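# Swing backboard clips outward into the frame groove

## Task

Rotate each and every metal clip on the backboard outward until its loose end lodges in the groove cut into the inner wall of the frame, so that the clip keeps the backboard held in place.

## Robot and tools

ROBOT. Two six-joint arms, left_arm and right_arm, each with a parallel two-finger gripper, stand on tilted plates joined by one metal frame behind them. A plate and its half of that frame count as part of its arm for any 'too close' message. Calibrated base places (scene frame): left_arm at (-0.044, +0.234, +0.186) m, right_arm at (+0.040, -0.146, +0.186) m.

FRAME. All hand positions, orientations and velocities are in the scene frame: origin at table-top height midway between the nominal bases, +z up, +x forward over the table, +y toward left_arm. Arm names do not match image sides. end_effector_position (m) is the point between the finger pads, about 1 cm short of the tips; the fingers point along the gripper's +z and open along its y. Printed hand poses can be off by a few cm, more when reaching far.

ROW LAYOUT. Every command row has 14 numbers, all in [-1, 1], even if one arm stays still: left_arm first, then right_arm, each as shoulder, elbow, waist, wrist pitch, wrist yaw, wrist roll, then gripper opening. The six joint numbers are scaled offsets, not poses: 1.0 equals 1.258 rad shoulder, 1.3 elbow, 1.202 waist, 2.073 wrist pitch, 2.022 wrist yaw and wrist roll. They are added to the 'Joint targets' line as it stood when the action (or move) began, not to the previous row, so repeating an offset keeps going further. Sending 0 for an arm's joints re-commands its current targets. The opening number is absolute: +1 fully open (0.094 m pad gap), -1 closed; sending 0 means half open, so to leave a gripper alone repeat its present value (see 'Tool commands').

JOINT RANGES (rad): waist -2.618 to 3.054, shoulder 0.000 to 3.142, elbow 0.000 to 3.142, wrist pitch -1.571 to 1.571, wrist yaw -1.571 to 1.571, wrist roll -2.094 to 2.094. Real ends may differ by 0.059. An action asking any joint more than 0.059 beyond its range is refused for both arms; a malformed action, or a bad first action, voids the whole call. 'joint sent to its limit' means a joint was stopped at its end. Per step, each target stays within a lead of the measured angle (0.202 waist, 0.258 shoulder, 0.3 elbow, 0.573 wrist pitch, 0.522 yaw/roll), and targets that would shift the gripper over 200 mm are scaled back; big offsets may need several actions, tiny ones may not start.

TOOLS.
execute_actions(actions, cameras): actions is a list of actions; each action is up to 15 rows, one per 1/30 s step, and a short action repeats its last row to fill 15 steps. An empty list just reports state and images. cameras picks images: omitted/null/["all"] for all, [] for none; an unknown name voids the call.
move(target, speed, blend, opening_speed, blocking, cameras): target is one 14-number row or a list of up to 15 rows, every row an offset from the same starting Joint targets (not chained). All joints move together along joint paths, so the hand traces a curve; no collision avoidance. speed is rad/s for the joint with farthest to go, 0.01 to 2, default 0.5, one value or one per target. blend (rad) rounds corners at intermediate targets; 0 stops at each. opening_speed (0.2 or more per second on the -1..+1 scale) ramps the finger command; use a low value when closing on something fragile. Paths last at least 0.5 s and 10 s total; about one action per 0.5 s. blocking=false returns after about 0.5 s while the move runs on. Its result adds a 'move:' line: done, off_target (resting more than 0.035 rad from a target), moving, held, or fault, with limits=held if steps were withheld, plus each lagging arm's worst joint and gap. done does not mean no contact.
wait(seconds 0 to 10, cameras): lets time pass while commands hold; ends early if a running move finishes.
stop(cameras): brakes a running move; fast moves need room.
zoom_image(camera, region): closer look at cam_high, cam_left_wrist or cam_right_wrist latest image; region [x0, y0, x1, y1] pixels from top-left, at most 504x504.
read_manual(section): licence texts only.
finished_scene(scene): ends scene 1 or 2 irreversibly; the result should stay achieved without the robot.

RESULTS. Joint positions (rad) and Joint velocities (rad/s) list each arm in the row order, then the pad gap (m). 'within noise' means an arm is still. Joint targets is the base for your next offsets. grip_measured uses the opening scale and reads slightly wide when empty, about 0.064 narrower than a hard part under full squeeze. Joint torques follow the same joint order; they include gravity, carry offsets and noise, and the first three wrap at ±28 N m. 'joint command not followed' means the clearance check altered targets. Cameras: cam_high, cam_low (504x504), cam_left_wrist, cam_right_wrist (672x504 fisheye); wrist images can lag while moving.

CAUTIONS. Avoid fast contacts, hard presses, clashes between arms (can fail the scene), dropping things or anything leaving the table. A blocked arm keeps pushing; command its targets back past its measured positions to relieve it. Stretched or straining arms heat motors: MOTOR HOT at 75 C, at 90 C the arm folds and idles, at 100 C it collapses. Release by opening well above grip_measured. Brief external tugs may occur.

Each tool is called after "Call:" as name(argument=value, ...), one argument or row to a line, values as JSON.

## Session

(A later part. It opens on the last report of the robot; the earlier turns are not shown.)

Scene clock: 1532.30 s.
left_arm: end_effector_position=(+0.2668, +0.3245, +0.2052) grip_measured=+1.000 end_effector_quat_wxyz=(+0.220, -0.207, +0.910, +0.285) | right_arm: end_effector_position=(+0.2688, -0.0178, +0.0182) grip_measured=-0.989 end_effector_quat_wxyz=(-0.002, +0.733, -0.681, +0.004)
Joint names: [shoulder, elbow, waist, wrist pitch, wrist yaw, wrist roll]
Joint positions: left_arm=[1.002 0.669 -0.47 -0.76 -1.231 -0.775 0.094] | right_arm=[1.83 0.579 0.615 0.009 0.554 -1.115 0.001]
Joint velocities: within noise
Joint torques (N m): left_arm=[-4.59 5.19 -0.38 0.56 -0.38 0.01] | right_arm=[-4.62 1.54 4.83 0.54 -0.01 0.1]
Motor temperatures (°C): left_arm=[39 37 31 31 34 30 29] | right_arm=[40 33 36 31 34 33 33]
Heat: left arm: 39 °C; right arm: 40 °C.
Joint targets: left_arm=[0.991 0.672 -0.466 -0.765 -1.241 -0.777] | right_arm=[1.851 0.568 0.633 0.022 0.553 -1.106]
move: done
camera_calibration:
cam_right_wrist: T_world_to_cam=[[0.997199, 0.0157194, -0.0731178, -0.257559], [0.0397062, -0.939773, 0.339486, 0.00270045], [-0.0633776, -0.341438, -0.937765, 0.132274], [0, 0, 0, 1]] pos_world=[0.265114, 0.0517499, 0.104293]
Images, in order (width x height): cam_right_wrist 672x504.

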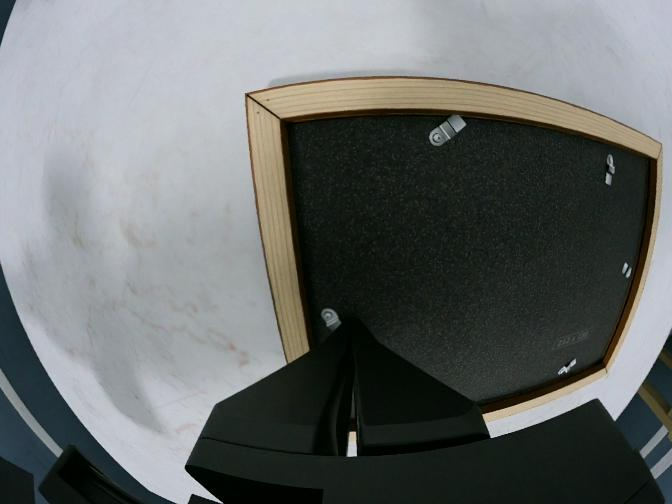

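Call:
move(
  target=[0,0,0,0,0,0,1,0.0008,-0.0277,0.0108,0.0133,0.0015,0.0074,-1],
  speed=0.08,
  cameras=["cam_right_wrist"],
)

Call:
zoom_image(
  camera="cam_right_wrist",
  region=[270, 240, 390, 340],
)

Scene clock: 1545.07 s.
left_arm: end_effector_position=(+0.2668, +0.3245, +0.2052) grip_measured=+1.000 end_effector_quat_wxyz=(+0.220, -0.207, +0.910, +0.285) | right_arm: end_effector_position=(+0.2661, -0.0176, +0.0183) grip_measured=-0.989 end_effector_quat_wxyz=(-0.012, +0.727, -0.686, +0.012)
Joint names: [shoulder, elbow, waist, wrist pitch, wrist yaw, wrist roll]
Joint positions: left_arm=[1.002 0.669 -0.47 -0.76 -1.231 -0.775 0.094] | right_arm=[1.83 0.547 0.627 0.06 0.568 -1.099 0.001]
Joint velocities: within noise
Joint torques (N m): left_arm=[-4.63 5.18 -0.42 0.55 -0.4 0] | right_arm=[-4.33 0.87 4.6 0.43 -0.11 0.12]
Motor temperatures (°C): left_arm=[39 37 31 31 34 30 29] | right_arm=[40 33 36 31 34 33 33]
Heat: left arm: 39 °C; right arm: 40 °C.
Joint targets: left_arm=[0.991 0.672 -0.466 -0.765 -1.241 -0.777] | right_arm=[1.852 0.532 0.646 0.050 0.556 -1.091]
move: done
camera_calibration:
cam_right_wrist: T_world_to_cam=[[0.998844, -0.0000453764, -0.0480604, -0.256031], [0.0161943, -0.941202, 0.337457, 0.00916705], [-0.0452498, -0.337845, -0.940113, 0.127572], [0, 0, 0, 1]] pos_world=[0.26136, 0.0517161, 0.104534]
Images, in order (width x height): cam_right_wrist 672x504.

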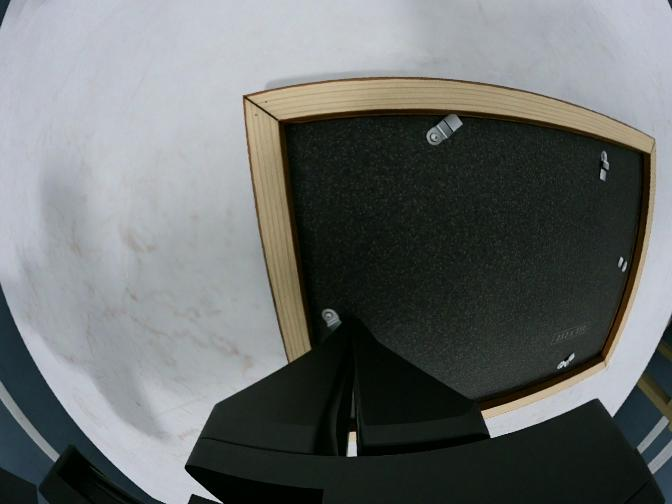

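Scaled by 4.200 from the camera's 672x504 image, which has a finer 960x720 frame.

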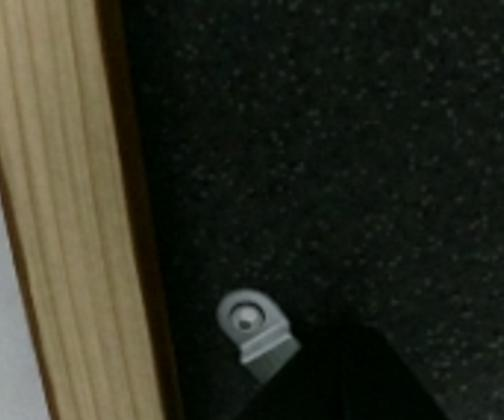

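Call:
move(
  target=[
    [0,0,0,0,0,0,1,0,0.0215,0,0,0,0,-1],
    [0,0,0,0,0,0,1,-0.1924,0.0292,0.0824,-0.1592,0.0168,0.0697,-1],
    [0.908,0.906,0.026,-0.0537,0.3757,0.1721,-0.36,-0.1924,0.0292,0.0824,-0.1592,0.0168,0.0697,-1],
  ],
  speed=[0.2,0.4,0.8],
  cameras=["cam_left_wrist","cam_high"],
)

Scene clock: 1653.67 s.
left_arm: end_effector_position=(+0.4453, +0.0853, +0.0690) grip_measured=-0.357 end_effector_quat_wxyz=(+0.005, -0.040, +0.999, +0.001) | right_arm: end_effector_position=(+0.2567, -0.0257, +0.0657) grip_measured=-0.989 end_effector_quat_wxyz=(+0.005, +0.726, -0.688, +0.004)
Joint names: [shoulder, elbow, waist, wrist pitch, wrist yaw, wrist roll]
Joint positions: left_arm=[2.117 1.83 -0.44 -0.861 -0.489 -0.437 0.03] | right_arm=[1.625 0.557 0.727 -0.261 0.588 -0.958 0.001]
Joint velocities: within noise
Joint torques (N m): left_arm=[-11.64 6.76 -4.57 0.36 0.1 0.1] | right_arm=[-6.71 4.68 4.34 0.25 0.02 0.05]
Motor temperatures (°C): left_arm=[40 37 32 31 34 30 29] | right_arm=[39 33 36 31 34 33 33]
Heat: left arm: 40 °C; right arm: 39 °C.
Joint targets: left_arm=[2.133 1.849 -0.434 -0.877 -0.481 -0.429] | right_arm=[1.610 0.570 0.745 -0.280 0.591 -0.950]
move: done
camera_calibration:
cam_left_wrist: T_world_to_cam=[[0.0289012, -0.997252, -0.0682178, 0.0844733], [-0.944694, -0.0495543, 0.324187, 0.437531], [-0.326677, 0.0550756, -0.94353, 0.302078], [0, 0, 0, 1]] pos_world=[0.509573, 0.0892856, 0.148941]
Images, in order (width x height): cam_high 504x504, cam_left_wrist 672x504.

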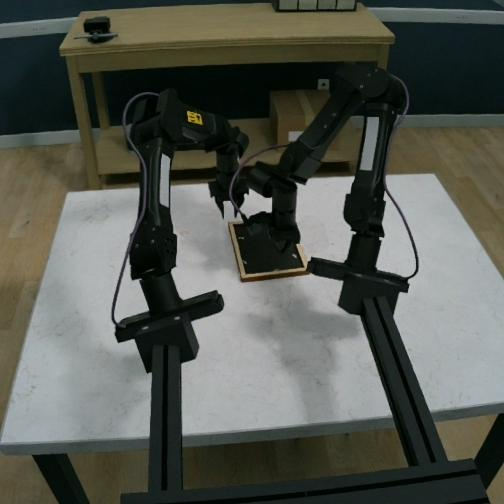

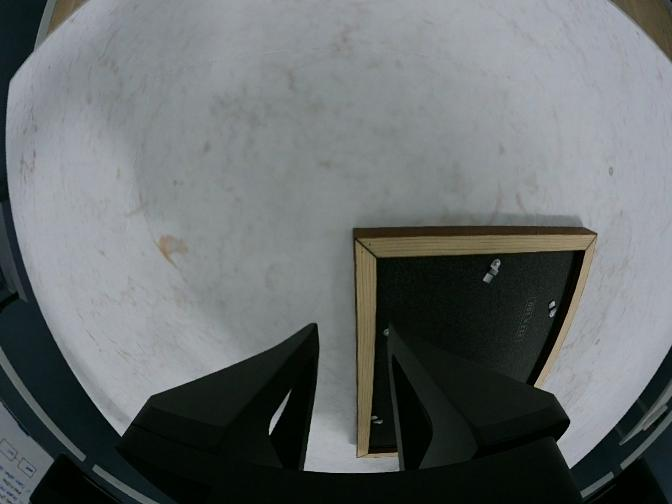

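Call:
move(
  target=[0.0692,0.0015,0.0229,0.0574,0.0084,0.0148,-0.36,0,0,0,0,0,0,-1],
  speed=0.2,
  cameras=["cam_left_wrist","cam_low"],
)

Call:
zoom_image(
  camera="cam_left_wrist",
  region=[290, 210, 430, 350],
)

Scene clock: 1686.13 s.
left_arm: end_effector_position=(+0.4450, +0.0795, +0.0314) grip_measured=-0.357 end_effector_quat_wxyz=(+0.003, -0.039, +0.999, -0.001) | right_arm: end_effector_position=(+0.2566, -0.0257, +0.0657) grip_measured=-0.989 end_effector_quat_wxyz=(+0.005, +0.726, -0.688, +0.004)
Joint names: [shoulder, elbow, waist, wrist pitch, wrist yaw, wrist roll]
Joint positions: left_arm=[2.197 1.83 -0.411 -0.77 -0.473 -0.408 0.03] | right_arm=[1.625 0.557 0.727 -0.262 0.588 -0.957 0.001]
Joint velocities: within noise
Joint torques (N m): left_arm=[-11.36 6.74 -4.85 0.62 0.12 0.11] | right_arm=[-6.76 4.62 4.37 0.27 0.03 0.06]
Motor temperatures (°C): left_arm=[47 38 33 31 34 30 29] | right_arm=[40 34 36 31 34 33 33]
Heat: left arm: 47 °C; right arm: 40 °C.
Joint targets: left_arm=[2.220 1.851 -0.407 -0.758 -0.464 -0.399] | right_arm=[1.610 0.570 0.745 -0.280 0.590 -0.949]
move: done
camera_calibration:
cam_left_wrist: T_world_to_cam=[[0.0278525, -0.997496, -0.0650117, 0.0765453], [-0.943337, -0.0477426, 0.328383, 0.448281], [-0.330665, 0.0521816, -0.942305, 0.268833], [0, 0, 0, 1]] pos_world=[0.509642, 0.0837276, 0.111091]
Images, in order (width x height): cam_low 504x504, cam_left_wrist 672x504.

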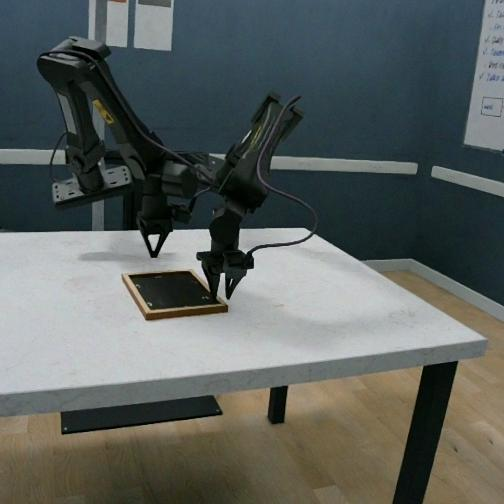

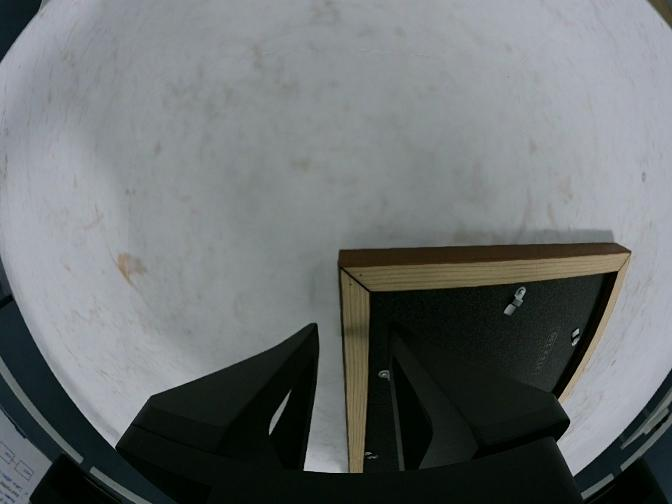

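Scaled by 3.600 from the camera's 672x504 image, which has a finer 960x720 frame.

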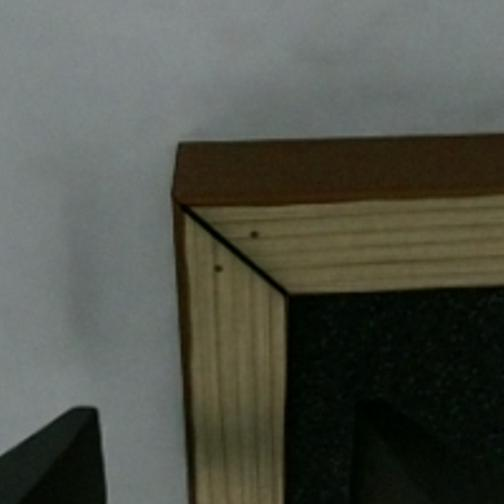

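Call:
move(
  target=[0.0195,0.0044,0.0108,0.0096,0.003,0.0059,-0.36,0,0,0,0,0,0,-1],
  speed=0.1,
  cameras=["cam_left_wrist","cam_low"],
)

Call:
zoom_image(
  camera="cam_left_wrist",
  region=[290, 230, 430, 370],
)

Call:
zoom_image(
  camera="cam_low",
  region=[190, 250, 250, 310],
)

Scene clock: 1709.33 s.
left_arm: end_effector_position=(+0.4475, +0.0805, +0.0226) grip_measured=-0.357 end_effector_quat_wxyz=(+0.004, -0.040, +0.999, -0.001) | right_arm: end_effector_position=(+0.2565, -0.0258, +0.0657) grip_measured=-0.989 end_effector_quat_wxyz=(+0.006, +0.726, -0.688, +0.004)
Joint names: [shoulder, elbow, waist, wrist pitch, wrist yaw, wrist roll]
Joint positions: left_arm=[2.217 1.838 -0.398 -0.751 -0.467 -0.396 0.03] | right_arm=[1.625 0.557 0.727 -0.262 0.588 -0.957 0.001]
Joint velocities: within noise
Joint torques (N m): left_arm=[-11.06 6.45 -4.82 0.64 0.11 0.13] | right_arm=[-7.08 4.59 4.38 0.26 0.02 0.11]
Motor temperatures (°C): left_arm=[45 38 33 31 34 30 29] | right_arm=[40 34 36 31 34 33 33]
Heat: left arm: 45 °C; right arm: 40 °C.
Joint targets: left_arm=[2.244 1.857 -0.394 -0.738 -0.458 -0.387] | right_arm=[1.610 0.570 0.745 -0.280 0.590 -0.949]
move: done
camera_calibration:
cam_left_wrist: T_world_to_cam=[[0.0298151, -0.997528, -0.0636365, 0.0759616], [-0.94396, -0.0490362, 0.326396, 0.453949], [-0.32871, 0.0503388, -0.943089, 0.260613], [0, 0, 0, 1]] pos_world=[0.511911, 0.0849148, 0.102448]
Images, in order (width x height): cam_low 504x504, cam_left_wrist 672x504.

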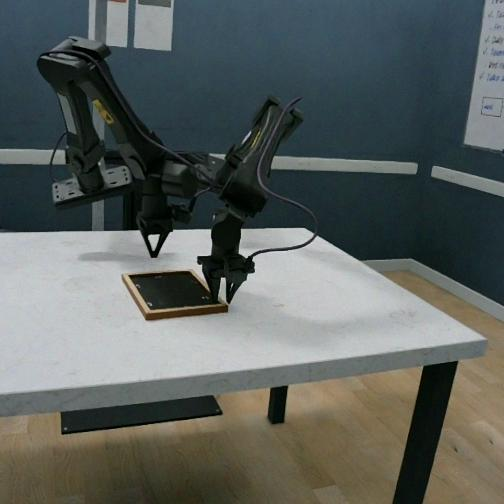

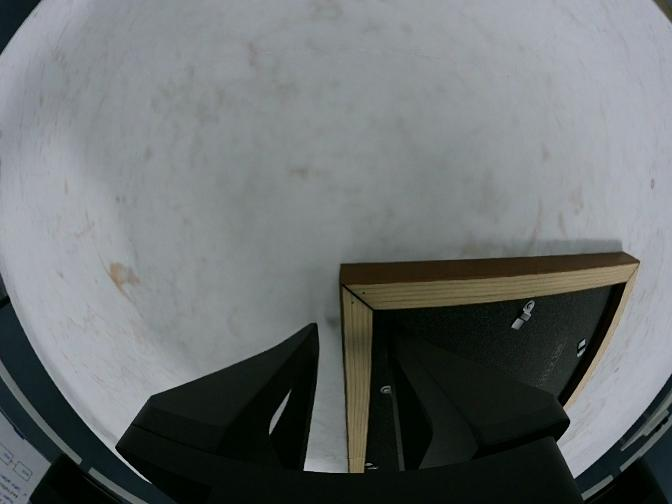

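Scaled by 3.600 from the camera's 672x504 image, which has a finer 960x720 frame.

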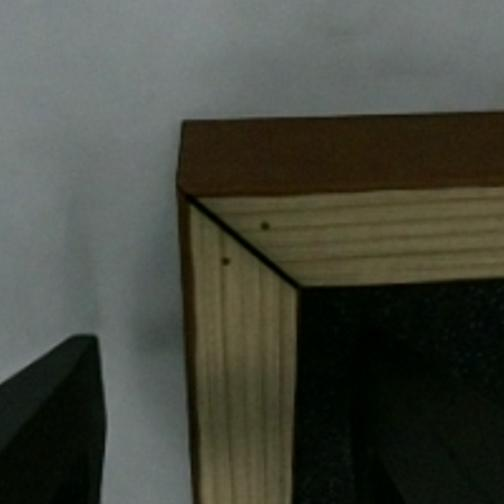

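Scaled by 8.400 from the camera's 504x504 image, which has a finer 720x720 frame.

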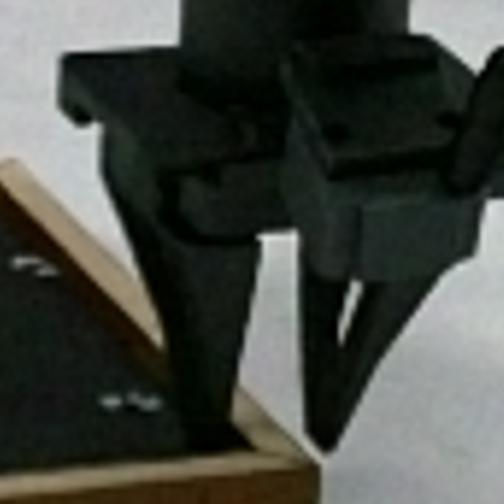

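Call:
move(
  target=[0.0054,0.0038,-0.0116,0.0007,0,0,-0.36,0,0,0,0,0,0,-1],
  speed=0.1,
  cameras=["cam_left_wrist"],
)

Call:
zoom_image(
  camera="cam_left_wrist",
  region=[290, 230, 430, 370],
)

Scene clock: 1761.30 s.
left_arm: end_effector_position=(+0.4487, +0.0797, +0.0223) grip_measured=-0.357 end_effector_quat_wxyz=(+0.005, -0.041, +0.999, -0.002) | right_arm: end_effector_position=(+0.2565, -0.0258, +0.0657) grip_measured=-0.989 end_effector_quat_wxyz=(+0.006, +0.726, -0.688, +0.004)
Joint names: [shoulder, elbow, waist, wrist pitch, wrist yaw, wrist roll]
Joint positions: left_arm=[2.22 1.844 -0.398 -0.749 -0.466 -0.395 0.03] | right_arm=[1.625 0.557 0.727 -0.262 0.588 -0.957 0.001]
Joint velocities: within noise
Joint torques (N m): left_arm=[-10.77 6.38 -5.98 0.65 0.1 0.09] | right_arm=[-6.91 4.55 4.18 0.28 0.05 0.11]
Motor temperatures (°C): left_arm=[50 40 33 31 34 30 29] | right_arm=[40 34 36 31 34 33 33]
Heat: left arm: 50 °C; right arm: 40 °C.
Joint targets: left_arm=[2.251 1.862 -0.408 -0.737 -0.458 -0.387] | right_arm=[1.610 0.570 0.745 -0.280 0.590 -0.949]
move: done
camera_calibration:
cam_left_wrist: T_world_to_cam=[[0.030554, -0.997631, -0.061636, 0.0747423], [-0.944658, -0.0489726, 0.32438, 0.455508], [-0.32663, 0.0483138, -0.943917, 0.259968], [0, 0, 0, 1]] pos_world=[0.512929, 0.0843126, 0.102237]
Images, in order (width x height): cam_left_wrist 672x504.

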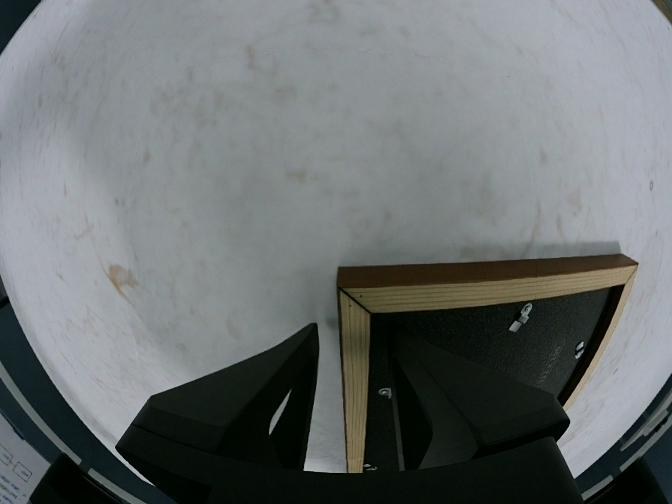

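Scaled by 3.600 from the camera's 672x504 image, which has a finer 960x720 frame.

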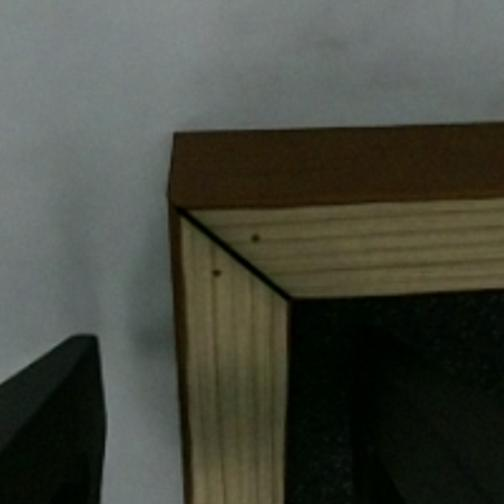

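Call:
move(
  target=[-0.0127,0,0,0,0,0,-0.8,0,0,0,0,0,0,-1],
  speed=0.1,
  opening_speed=0.3,
  cameras=["cam_left_wrist","cam_low","cam_right_wrist"],
)

Call:
zoom_image(
  camera="cam_left_wrist",
  region=[290, 230, 430, 370],
)

Call:
zoom_image(
  camera="cam_right_wrist",
  region=[270, 180, 430, 320],
)

Scene clock: 1776.77 s.
left_arm: end_effector_position=(+0.4490, +0.0792, +0.0223) grip_measured=-0.775 end_effector_quat_wxyz=(+0.005, -0.041, +0.999, -0.004) | right_arm: end_effector_position=(+0.2565, -0.0258, +0.0657) grip_measured=-0.989 end_effector_quat_wxyz=(+0.006, +0.726, -0.688, +0.004)
Joint names: [shoulder, elbow, waist, wrist pitch, wrist yaw, wrist roll]
Joint positions: left_arm=[2.22 1.844 -0.398 -0.747 -0.464 -0.395 0.011] | right_arm=[1.625 0.557 0.727 -0.262 0.588 -0.957 0.001]
Joint velocities: within noise
Joint torques (N m): left_arm=[-12.19 6.39 -5.98 0.63 0.08 0.09] | right_arm=[-6.89 4.67 4.44 0.28 0.01 0.08]
Motor temperatures (°C): left_arm=[47 40 34 31 34 30 29] | right_arm=[40 34 36 31 34 33 33]
Heat: left arm: 47 °C; right arm: 40 °C.
Joint targets: left_arm=[2.235 1.862 -0.408 -0.736 -0.458 -0.387] | right_arm=[1.610 0.570 0.745 -0.280 0.590 -0.949]
move: done
camera_calibration:
cam_left_wrist: T_world_to_cam=[[0.0316414, -0.997748, -0.0591433, 0.0737114], [-0.945046, -0.0491297, 0.323224, 0.456067], [-0.325401, 0.0456659, -0.944473, 0.259797], [0, 0, 0, 1]] pos_world=[0.513211, 0.084088, 0.102319]
cam_right_wrist: T_world_to_cam=[[0.996456, -0.00460421, -0.0839857, -0.241313], [0.0251093, -0.936689, 0.349262, -0.0172956], [-0.0802765, -0.350133, -0.933254, 0.177196], [0, 0, 0, 1]] pos_world=[0.255117, 0.0447305, 0.151143]
Images, in order (width x height): cam_low 504x504, cam_left_wrist 672x504, cam_right_wrist 672x504.

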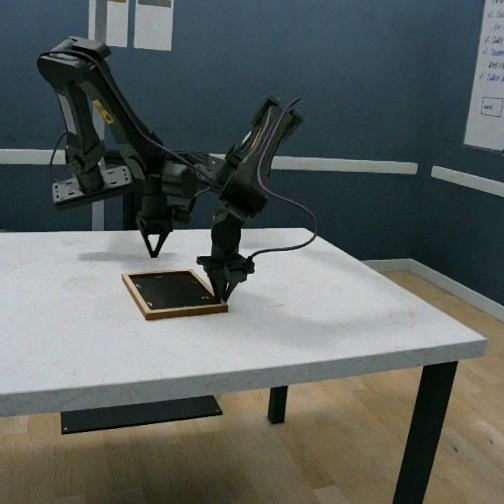

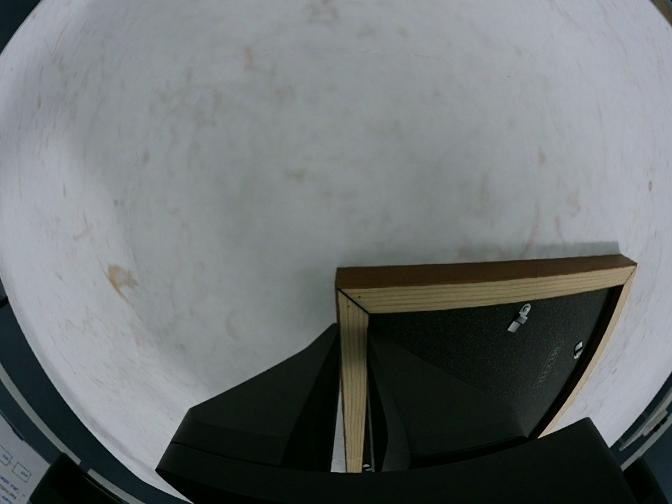

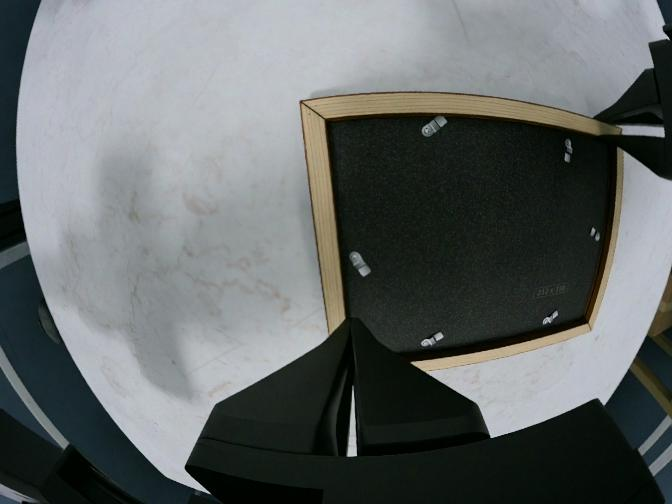

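Scaled by 3.600 from the camera's 672x504 image, which has a finer 960x720 frame.

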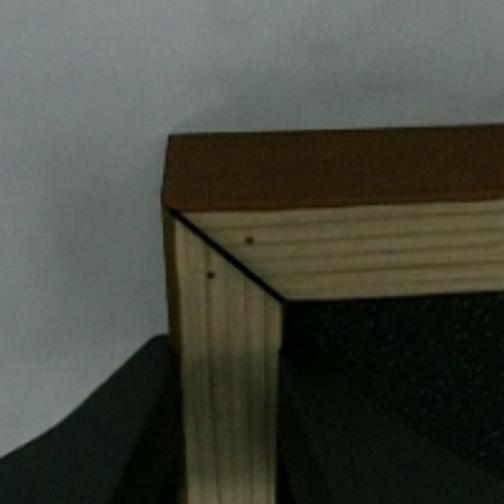

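Scaled by 3.150 from the camera's 672x504 image, which has a finer 960x720 frame.

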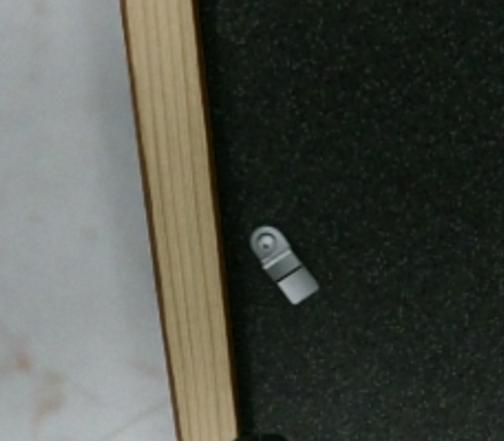

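Call:
move(
  target=[
    [0,0,0,0,0,0,-0.8,0.1669,0.0359,-0.1206,0.1191,-0.0284,-0.0846,-1],
    [0,0,0,0,0,0,-0.8,0.1858,0.0342,-0.1298,0.1351,-0.0303,-0.0915,-1],
  ],
  speed=[0.3,0.1],
  cameras=["cam_right_wrist"],
)

Call:
zoom_image(
  camera="cam_right_wrist",
  region=[270, 240, 390, 340],
)

Scene clock: 1807.77 s.
left_arm: end_effector_position=(+0.4490, +0.0792, +0.0223) grip_measured=-0.779 end_effector_quat_wxyz=(+0.005, -0.041, +0.999, -0.004) | right_arm: end_effector_position=(+0.2769, -0.0175, +0.0184) grip_measured=-0.989 end_effector_quat_wxyz=(-0.003, +0.730, -0.683, +0.001)
Joint names: [shoulder, elbow, waist, wrist pitch, wrist yaw, wrist roll]
Joint positions: left_arm=[2.22 1.844 -0.398 -0.747 -0.464 -0.395 0.01] | right_arm=[1.825 0.605 0.599 -0.013 0.543 -1.126 0.001]
Joint velocities: within noise
Joint torques (N m): left_arm=[-12.18 6.38 -5.98 0.63 0.09 0.1] | right_arm=[-5.03 3.37 2.44 0.56 -0.15 -0.16]
Motor temperatures (°C): left_arm=[47 40 34 31 34 30 31] | right_arm=[40 34 36 31 34 33 33]
Heat: left arm: 47 °C; right arm: 40 °C.
Joint targets: left_arm=[2.235 1.862 -0.408 -0.736 -0.458 -0.387] | right_arm=[1.844 0.614 0.589 0.000 0.529 -1.135]
move: done
camera_calibration:
cam_right_wrist: T_world_to_cam=[[0.997058, 0.00990089, -0.0760127, -0.265572], [0.0348612, -0.94171, 0.334614, 0.00397917], [-0.068269, -0.336279, -0.939285, 0.134621], [0, 0, 0, 1]] pos_world=[0.273842, 0.0516469, 0.104929]
Images, in order (width x height): cam_right_wrist 672x504.

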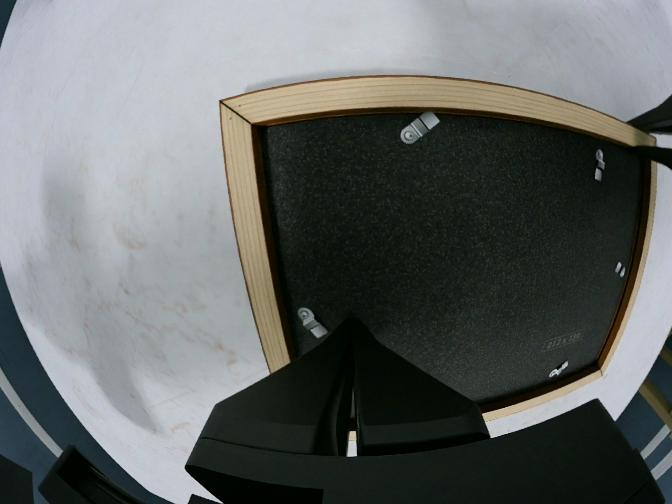

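Scaled by 4.200 from the camera's 672x504 image, which has a finer 960x720 frame.

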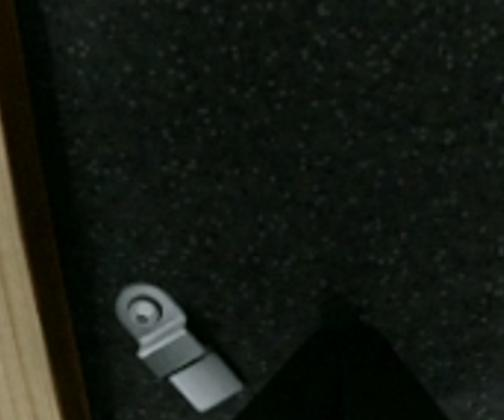

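Call:
move(
  target=[
    [0,0,0,0,0,0,-0.8,0,-0.0138,0.0183,0,0.0104,0.0074,-1],
    [0,0,0,0,0,0,-0.8,0.0032,-0.0723,0.0479,0.0263,0.0153,0.0218,-1],
  ],
  speed=[0.2,0.08],
  cameras=["cam_right_wrist"],
)

Call:
zoom_image(
  camera="cam_right_wrist",
  region=[270, 240, 390, 340],
)

Scene clock: 1831.20 s.
left_arm: end_effector_position=(+0.4490, +0.0792, +0.0223) grip_measured=-0.779 end_effector_quat_wxyz=(+0.005, -0.041, +0.999, -0.004) | right_arm: end_effector_position=(+0.2580, -0.0243, +0.0180) grip_measured=-0.989 end_effector_quat_wxyz=(+0.001, +0.732, -0.681, +0.014)
Joint names: [shoulder, elbow, waist, wrist pitch, wrist yaw, wrist roll]
Joint positions: left_arm=[2.22 1.844 -0.398 -0.747 -0.464 -0.395 0.01] | right_arm=[1.827 0.53 0.627 0.046 0.578 -1.099 0.001]
Joint velocities: within noise
Joint torques (N m): left_arm=[-12.18 6.43 -6 0.62 0.08 0.11] | right_arm=[-4.38 1.31 4.62 0.51 -0.17 0.11]
Motor temperatures (°C): left_arm=[47 40 35 31 34 30 32] | right_arm=[39 33 35 31 34 33 33]
Heat: left arm: 47 °C; right arm: 39 °C.
Joint targets: left_arm=[2.235 1.862 -0.408 -0.736 -0.458 -0.387] | right_arm=[1.848 0.520 0.646 0.054 0.560 -1.090]
move: done
camera_calibration:
cam_right_wrist: T_world_to_cam=[[0.99787, 0.0134896, -0.0638167, -0.247027], [0.0354344, -0.933532, 0.35674, -0.00201354], [-0.0547626, -0.358241, -0.932022, 0.126507], [0, 0, 0, 1]] pos_world=[0.2535, 0.0467725, 0.102861]
Images, in order (width x height): cam_right_wrist 672x504.

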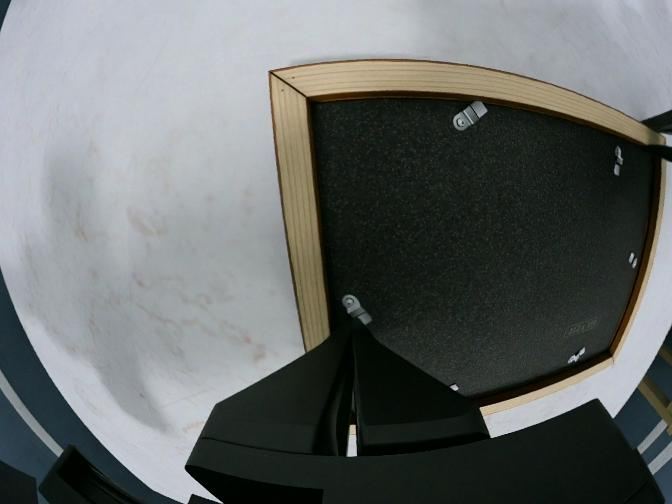

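Scaled by 4.200 from the camera's 672x504 image, which has a finer 960x720 frame.

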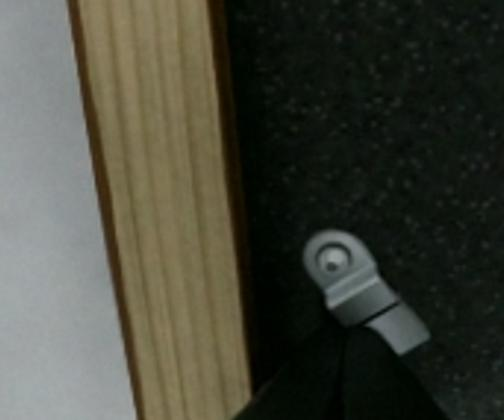

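Call:
move(
  target=[
    [0,0,0,0,0,0,-0.8,-0.046,0.01,0.028,-0.036,0.003,0,-1],
    [0,0,0,0,0,0,-0.8,-0.1375,0.0615,0.0948,-0.1418,0.0124,-0.198,-1],
  ],
  speed=0.4,
  blend=0.03,
)

Call:
zoom_image(
  camera="cam_right_wrist",
  region=[230, 200, 430, 350],
)

Scene clock: 1937.80 s.
left_arm: end_effector_position=(+0.4490, +0.0792, +0.0223) grip_measured=-0.779 end_effector_quat_wxyz=(+0.005, -0.041, +0.999, -0.004) | right_arm: end_effector_position=(+0.2603, -0.0105, +0.0595) grip_measured=-0.989 end_effector_quat_wxyz=(-0.003, +0.881, -0.473, +0.002)
Joint names: [shoulder, elbow, waist, wrist pitch, wrist yaw, wrist roll]
Joint positions: left_arm=[2.22 1.844 -0.398 -0.747 -0.464 -0.395 0.01] | right_arm=[1.691 0.588 0.742 -0.217 0.584 -1.482 0.001]
Joint velocities: within noise
Joint torques (N m): left_arm=[-12.19 6.41 -5.96 0.62 0.09 0.1] | right_arm=[-7.27 4.3 4.7 0.24 0.01 -0.15]
Motor temperatures (°C): left_arm=[49 40 35 31 34 30 33] | right_arm=[37 32 36 31 34 33 33]
Heat: left arm: 49 °C; right arm: 37 °C.
Joint targets: left_arm=[2.235 1.862 -0.408 -0.736 -0.458 -0.387] | right_arm=[1.675 0.600 0.760 -0.239 0.585 -1.491]
move: done
camera_calibration:
cam_left_wrist: T_world_to_cam=[[0.0316414, -0.997748, -0.0591433, 0.0737114], [-0.945046, -0.0491297, 0.323224, 0.456067], [-0.325401, 0.0456659, -0.944473, 0.259797], [0, 0, 0, 1]] pos_world=[0.513211, 0.084088, 0.102319]
cam_right_wrist: T_world_to_cam=[[0.861666, 0.501844, -0.0753915, -0.205624], [0.495686, -0.800474, 0.336952, -0.121238], [0.108748, -0.327711, -0.938498, 0.128328], [0, 0, 0, 1]] pos_world=[0.22332, 0.0481973, 0.145785]

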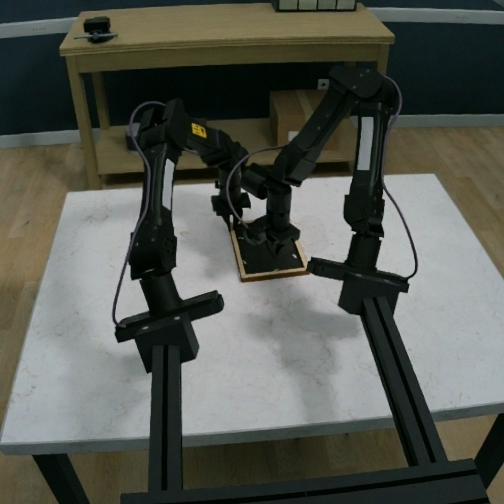

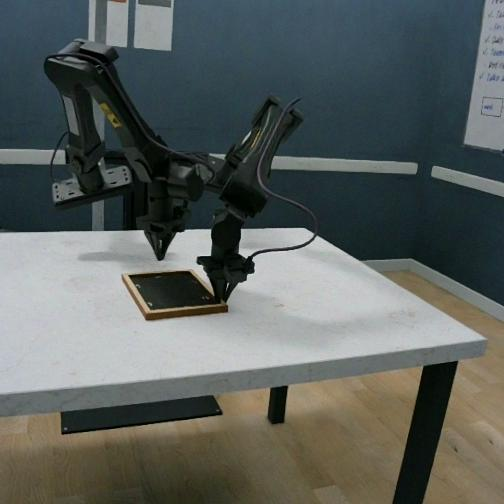

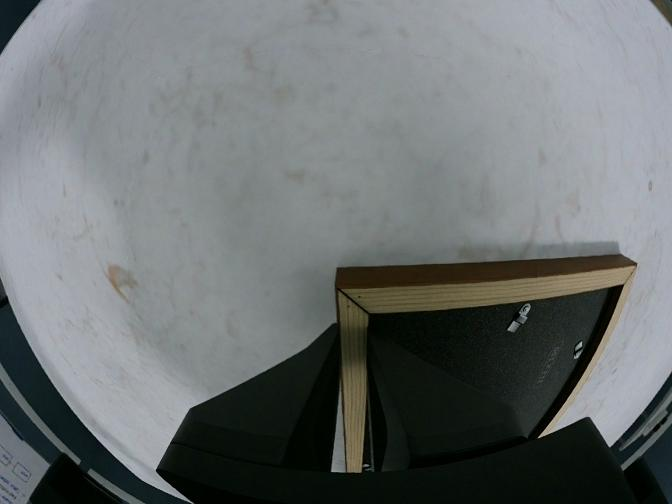

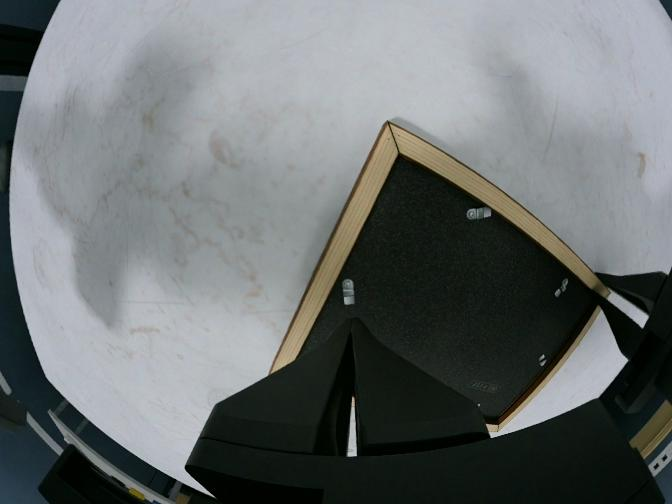

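Scaled by 2.520 from the camera's 672x504 image, which has a finer 960x720 frame.

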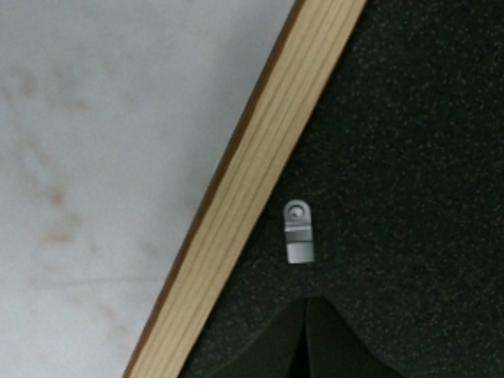

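Call:
move(
  target=[0,0,0,0,0,0,-0.8,0.1216,-0.0269,-0.0782,0.096,-0.0163,-0.044,-0.72],
  speed=0.4,
  cameras=["cam_right_wrist"],
)

Call:
zoom_image(
  camera="cam_right_wrist",
  region=[280, 240, 430, 350],
)

Scene clock: 1993.13 s.
left_arm: end_effector_position=(+0.4490, +0.0792, +0.0223) grip_measured=-0.779 end_effector_quat_wxyz=(+0.005, -0.041, +0.999, -0.004) | right_arm: end_effector_position=(+0.2577, -0.0111, +0.0289) grip_measured=-0.722 end_effector_quat_wxyz=(+0.002, +0.885, -0.465, +0.000)
Joint names: [shoulder, elbow, waist, wrist pitch, wrist yaw, wrist roll]
Joint positions: left_arm=[2.22 1.844 -0.398 -0.747 -0.464 -0.395 0.01] | right_arm=[1.811 0.574 0.675 -0.052 0.566 -1.571 0.013]
Joint velocities: within noise
Joint torques (N m): left_arm=[-12.22 6.42 -5.97 0.62 0.08 0.11] | right_arm=[-4.97 1.76 2.74 0.56 -0.14 -0.11]
Motor temperatures (°C): left_arm=[50 40 36 31 34 30 34] | right_arm=[40 33 36 31 34 33 33]
Heat: left arm: 50 °C; right arm: 40 °C.
Joint targets: left_arm=[2.235 1.862 -0.408 -0.736 -0.458 -0.387] | right_arm=[1.828 0.565 0.666 -0.040 0.552 -1.580]
move: done
camera_calibration:
cam_right_wrist: T_world_to_cam=[[0.851314, 0.51775, -0.0848442, -0.202258], [0.513412, -0.788804, 0.33793, -0.114588], [0.108038, -0.331245, -0.937339, 0.0998167], [0, 0, 0, 1]] pos_world=[0.220232, 0.0473955, 0.115124]
Images, in order (width x height): cam_right_wrist 672x504.

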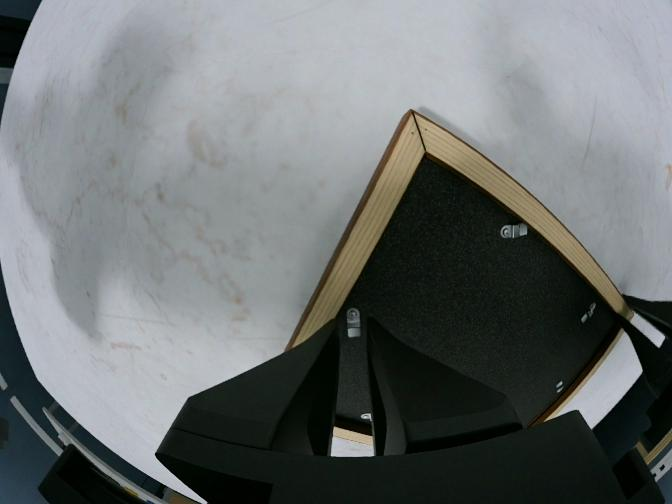

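Scaled by 3.360 from the camera's 672x504 image, which has a finer 960x720 frame.

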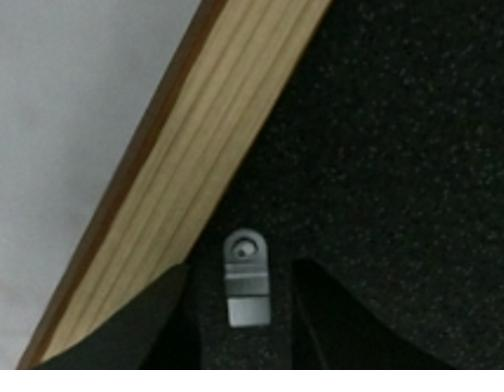

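Call:
move(
  target=[0,0,0,0,0,0,-0.8,0.0371,0.0,-0.02,0.0328,-0.0035,-0.0138,-0.72],
  speed=0.12,
  cameras=["cam_right_wrist"],
)

Call:
zoom_image(
  camera="cam_right_wrist",
  region=[280, 240, 430, 350],
)

Scene clock: 2003.57 s.
left_arm: end_effector_position=(+0.4490, +0.0792, +0.0223) grip_measured=-0.779 end_effector_quat_wxyz=(+0.005, -0.041, +0.999, -0.004) | right_arm: end_effector_position=(+0.2575, -0.0108, +0.0238) grip_measured=-0.721 end_effector_quat_wxyz=(+0.002, +0.890, -0.457, +0.000)
Joint names: [shoulder, elbow, waist, wrist pitch, wrist yaw, wrist roll]
Joint positions: left_arm=[2.22 1.844 -0.398 -0.747 -0.464 -0.395 0.01] | right_arm=[1.834 0.574 0.666 -0.024 0.565 -1.601 0.013]
Joint velocities: within noise
Joint torques (N m): left_arm=[-12.21 6.45 -5.94 0.62 0.09 0.1] | right_arm=[-2.52 1.74 1.77 0.89 -0.2 -0.11]
Motor temperatures (°C): left_arm=[51 40 36 31 33 30 34] | right_arm=[39 32 36 31 34 33 33]
Heat: left arm: 51 °C; right arm: 39 °C.
Joint targets: left_arm=[2.235 1.862 -0.408 -0.736 -0.458 -0.387] | right_arm=[1.875 0.565 0.642 0.028 0.545 -1.608]
move: off_target (right_arm); right_arm: the wrist pitch is farthest, 0.052 rad from its target
camera_calibration:
cam_right_wrist: T_world_to_cam=[[0.841575, 0.533423, -0.0849201, -0.200025], [0.527871, -0.778911, 0.338601, -0.11613], [0.114472, -0.329785, -0.93709, 0.0935158], [0, 0, 0, 1]] pos_world=[0.218933, 0.0470827, 0.109969]
Images, in order (width x height): cam_right_wrist 672x504.

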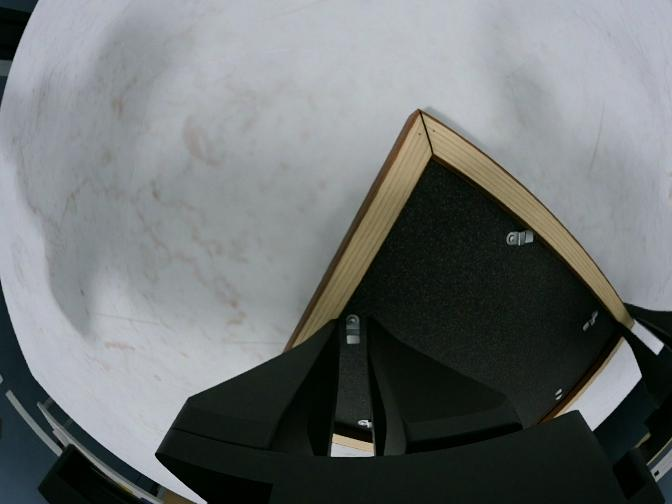

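Scaled by 3.360 from the camera's 672x504 image, which has a finer 960x720 frame.

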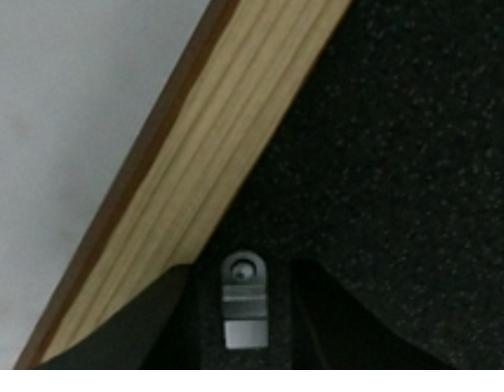

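Call:
move(
  target=[
    [0,0,0,0,0,0,-0.8,-0.0795,0.0115,0.0607,-0.0714,0.0124,0.0188,-0.72],
    [0,0,0,0,0,0,-0.8,-0.1264,-0.0346,0.0449,-0.055,0.0143,0.2868,-0.245],
  ],
  speed=0.4,
  cameras=["cam_right_wrist"],
)

Call:
zoom_image(
  camera="cam_right_wrist",
  region=[230, 230, 480, 400],
)

Scene clock: 2168.30 s.
left_arm: end_effector_position=(+0.4490, +0.0792, +0.0223) grip_measured=-0.779 end_effector_quat_wxyz=(+0.005, -0.041, +0.999, -0.004) | right_arm: end_effector_position=(+0.2521, -0.0179, +0.0421) grip_measured=-0.247 end_effector_quat_wxyz=(-0.003, +0.738, -0.675, +0.001)
Joint names: [shoulder, elbow, waist, wrist pitch, wrist yaw, wrist roll]
Joint positions: left_arm=[2.22 1.844 -0.398 -0.747 -0.464 -0.395 0.01] | right_arm=[1.733 0.531 0.698 -0.092 0.572 -1.036 0.035]
Joint velocities: within noise
Joint torques (N m): left_arm=[-12.21 6.43 -5.97 0.62 0.08 0.11] | right_arm=[-7.32 1.77 3 0.51 0.01 0.11]
Motor temperatures (°C): left_arm=[54 40 36 31 33 30 35] | right_arm=[35 32 34 32 34 33 32]
Heat: left arm: 54 °C; right arm: 35 °C.
Joint targets: left_arm=[2.235 1.862 -0.408 -0.736 -0.458 -0.387] | right_arm=[1.716 0.520 0.696 -0.087 0.574 -1.028]
move: done
camera_calibration:
cam_right_wrist: T_world_to_cam=[[0.996558, 0.0311815, -0.076805, -0.238554], [0.0552192, -0.94076, 0.334547, -0.00859552], [-0.0618234, -0.337637, -0.939244, 0.15342], [0, 0, 0, 1]] pos_world=[0.247693, 0.0511523, 0.128652]
Images, in order (width x height): cam_right_wrist 672x504.

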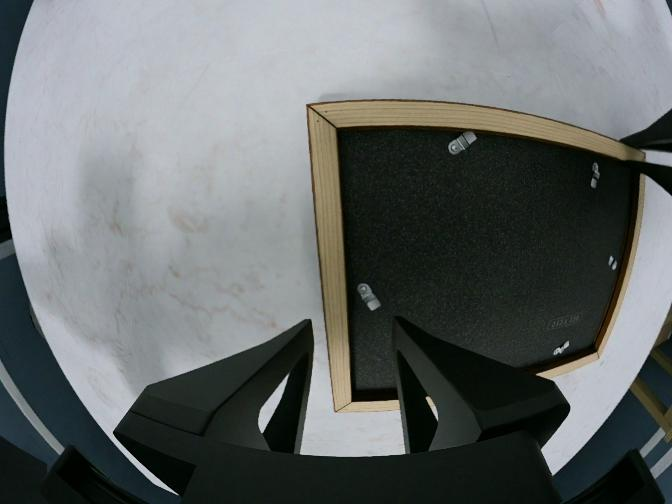

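Scaled by 2.016 from the camera's 672x504 image, which has a finer 960x720 frame.

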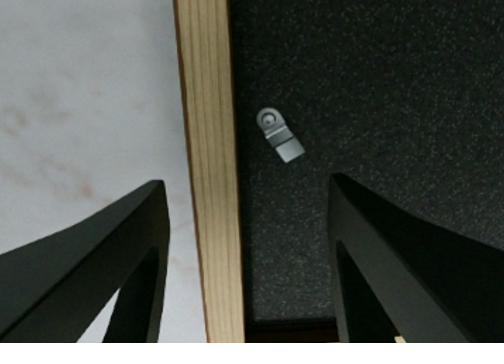

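Call:
move(
  target=[
    [0,0,0,0,0,0,-0.8,0.0795,-0.01,-0.0566,0.0574,-0.0158,-0.0287,-0.245],
    [0,0,0,0,0,0,-0.8,0.0986,-0.0115,-0.0657,0.0733,-0.0178,-0.0356,-0.245],
  ],
  speed=[0.3,0.08],
  cameras=["cam_right_wrist"],
)

Call:
zoom_image(
  camera="cam_right_wrist",
  region=[260, 250, 460, 400],
)

Scene clock: 2183.47 s.
left_arm: end_effector_position=(+0.4490, +0.0792, +0.0223) grip_measured=-0.779 end_effector_quat_wxyz=(+0.005, -0.041, +0.999, -0.004) | right_arm: end_effector_position=(+0.2520, -0.0226, +0.0183) grip_measured=-0.247 end_effector_quat_wxyz=(-0.001, +0.730, -0.683, +0.001)
Joint names: [shoulder, elbow, waist, wrist pitch, wrist yaw, wrist roll]
Joint positions: left_arm=[2.22 1.844 -0.398 -0.747 -0.464 -0.395 0.01] | right_arm=[1.821 0.515 0.627 0.052 0.552 -1.091 0.035]
Joint velocities: within noise
Joint torques (N m): left_arm=[-12.21 6.42 -5.96 0.62 0.09 0.1] | right_arm=[-4.46 1.25 2.44 0.59 -0.13 -0.17]
Motor temperatures (°C): left_arm=[54 40 36 31 33 30 35] | right_arm=[36 32 34 32 34 33 32]
Heat: left arm: 54 °C; right arm: 36 °C.
Joint targets: left_arm=[2.235 1.862 -0.408 -0.736 -0.458 -0.387] | right_arm=[1.840 0.505 0.617 0.065 0.538 -1.100]
move: done
camera_calibration:
cam_right_wrist: T_world_to_cam=[[0.996815, 0.00893488, -0.0792458, -0.240646], [0.035134, -0.941272, 0.335815, -0.0000424582], [-0.0715914, -0.33753, -0.938589, 0.131882], [0, 0, 0, 1]] pos_world=[0.249323, 0.0466241, 0.104727]
Images, in order (width x height): cam_right_wrist 672x504.

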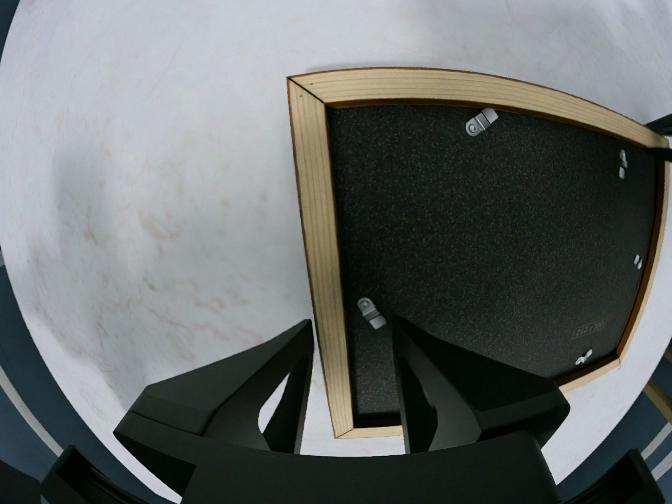

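Scaled by 2.520 from the camera's 672x504 image, which has a finer 960x720 frame.

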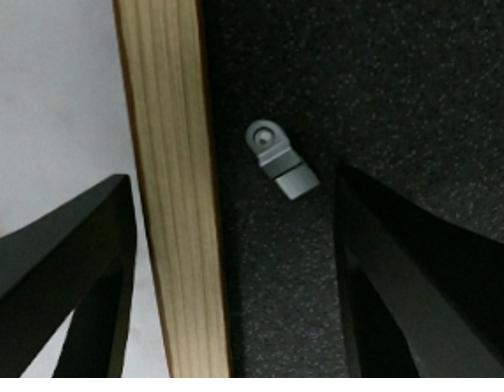

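Call:
move(
  target=[0,0,0,0,0,0,-0.8,0.001,-0.0115,0.0233,0.0063,0.0069,0.0084,-0.49],
  speed=0.03,
  opening_speed=0.25,
  cameras=["cam_right_wrist"],
)

Call:
zoom_image(
  camera="cam_right_wrist",
  region=[260, 250, 460, 400],
)

Scene clock: 2213.57 s.
left_arm: end_effector_position=(+0.4490, +0.0792, +0.0223) grip_measured=-0.779 end_effector_quat_wxyz=(+0.005, -0.041, +0.999, -0.004) | right_arm: end_effector_position=(+0.2487, -0.0241, +0.0178) grip_measured=-0.488 end_effector_quat_wxyz=(-0.001, +0.730, -0.683, +0.001)
Joint names: [shoulder, elbow, waist, wrist pitch, wrist yaw, wrist roll]
Joint positions: left_arm=[2.22 1.844 -0.398 -0.747 -0.464 -0.395 0.01] | right_arm=[1.821 0.501 0.628 0.067 0.552 -1.091 0.024]
Joint velocities: within noise
Joint torques (N m): left_arm=[-12.19 6.41 -5.97 0.63 0.08 0.11] | right_arm=[-4.08 1.07 4.55 0.58 0 0.1]
Motor temperatures (°C): left_arm=[54 40 36 31 33 30 35] | right_arm=[36 32 34 32 34 33 32]
Heat: left arm: 54 °C; right arm: 36 °C.
Joint targets: left_arm=[2.235 1.862 -0.408 -0.736 -0.458 -0.387] | right_arm=[1.841 0.490 0.645 0.079 0.552 -1.083]
move: done
camera_calibration:
cam_right_wrist: T_world_to_cam=[[0.996845, 0.00917572, -0.0788468, -0.237433], [0.0352217, -0.941289, 0.33576, -0.00113773], [-0.0711367, -0.337477, -0.938642, 0.130603], [0, 0, 0, 1]] pos_world=[0.246014, 0.0451832, 0.104251]
Images, in order (width x height): cam_right_wrist 672x504.

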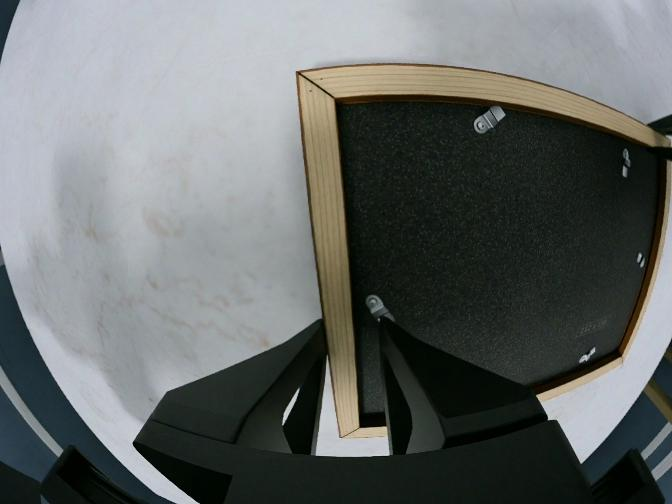

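Scaled by 2.520 from the camera's 672x504 image, which has a finer 960x720 frame.

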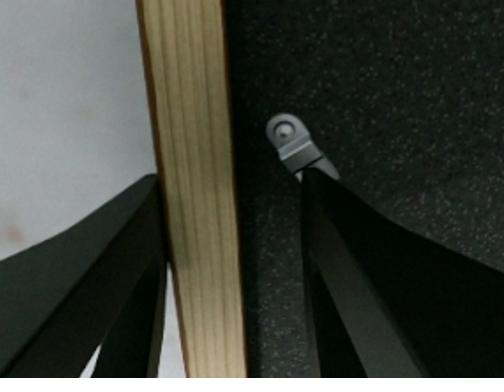

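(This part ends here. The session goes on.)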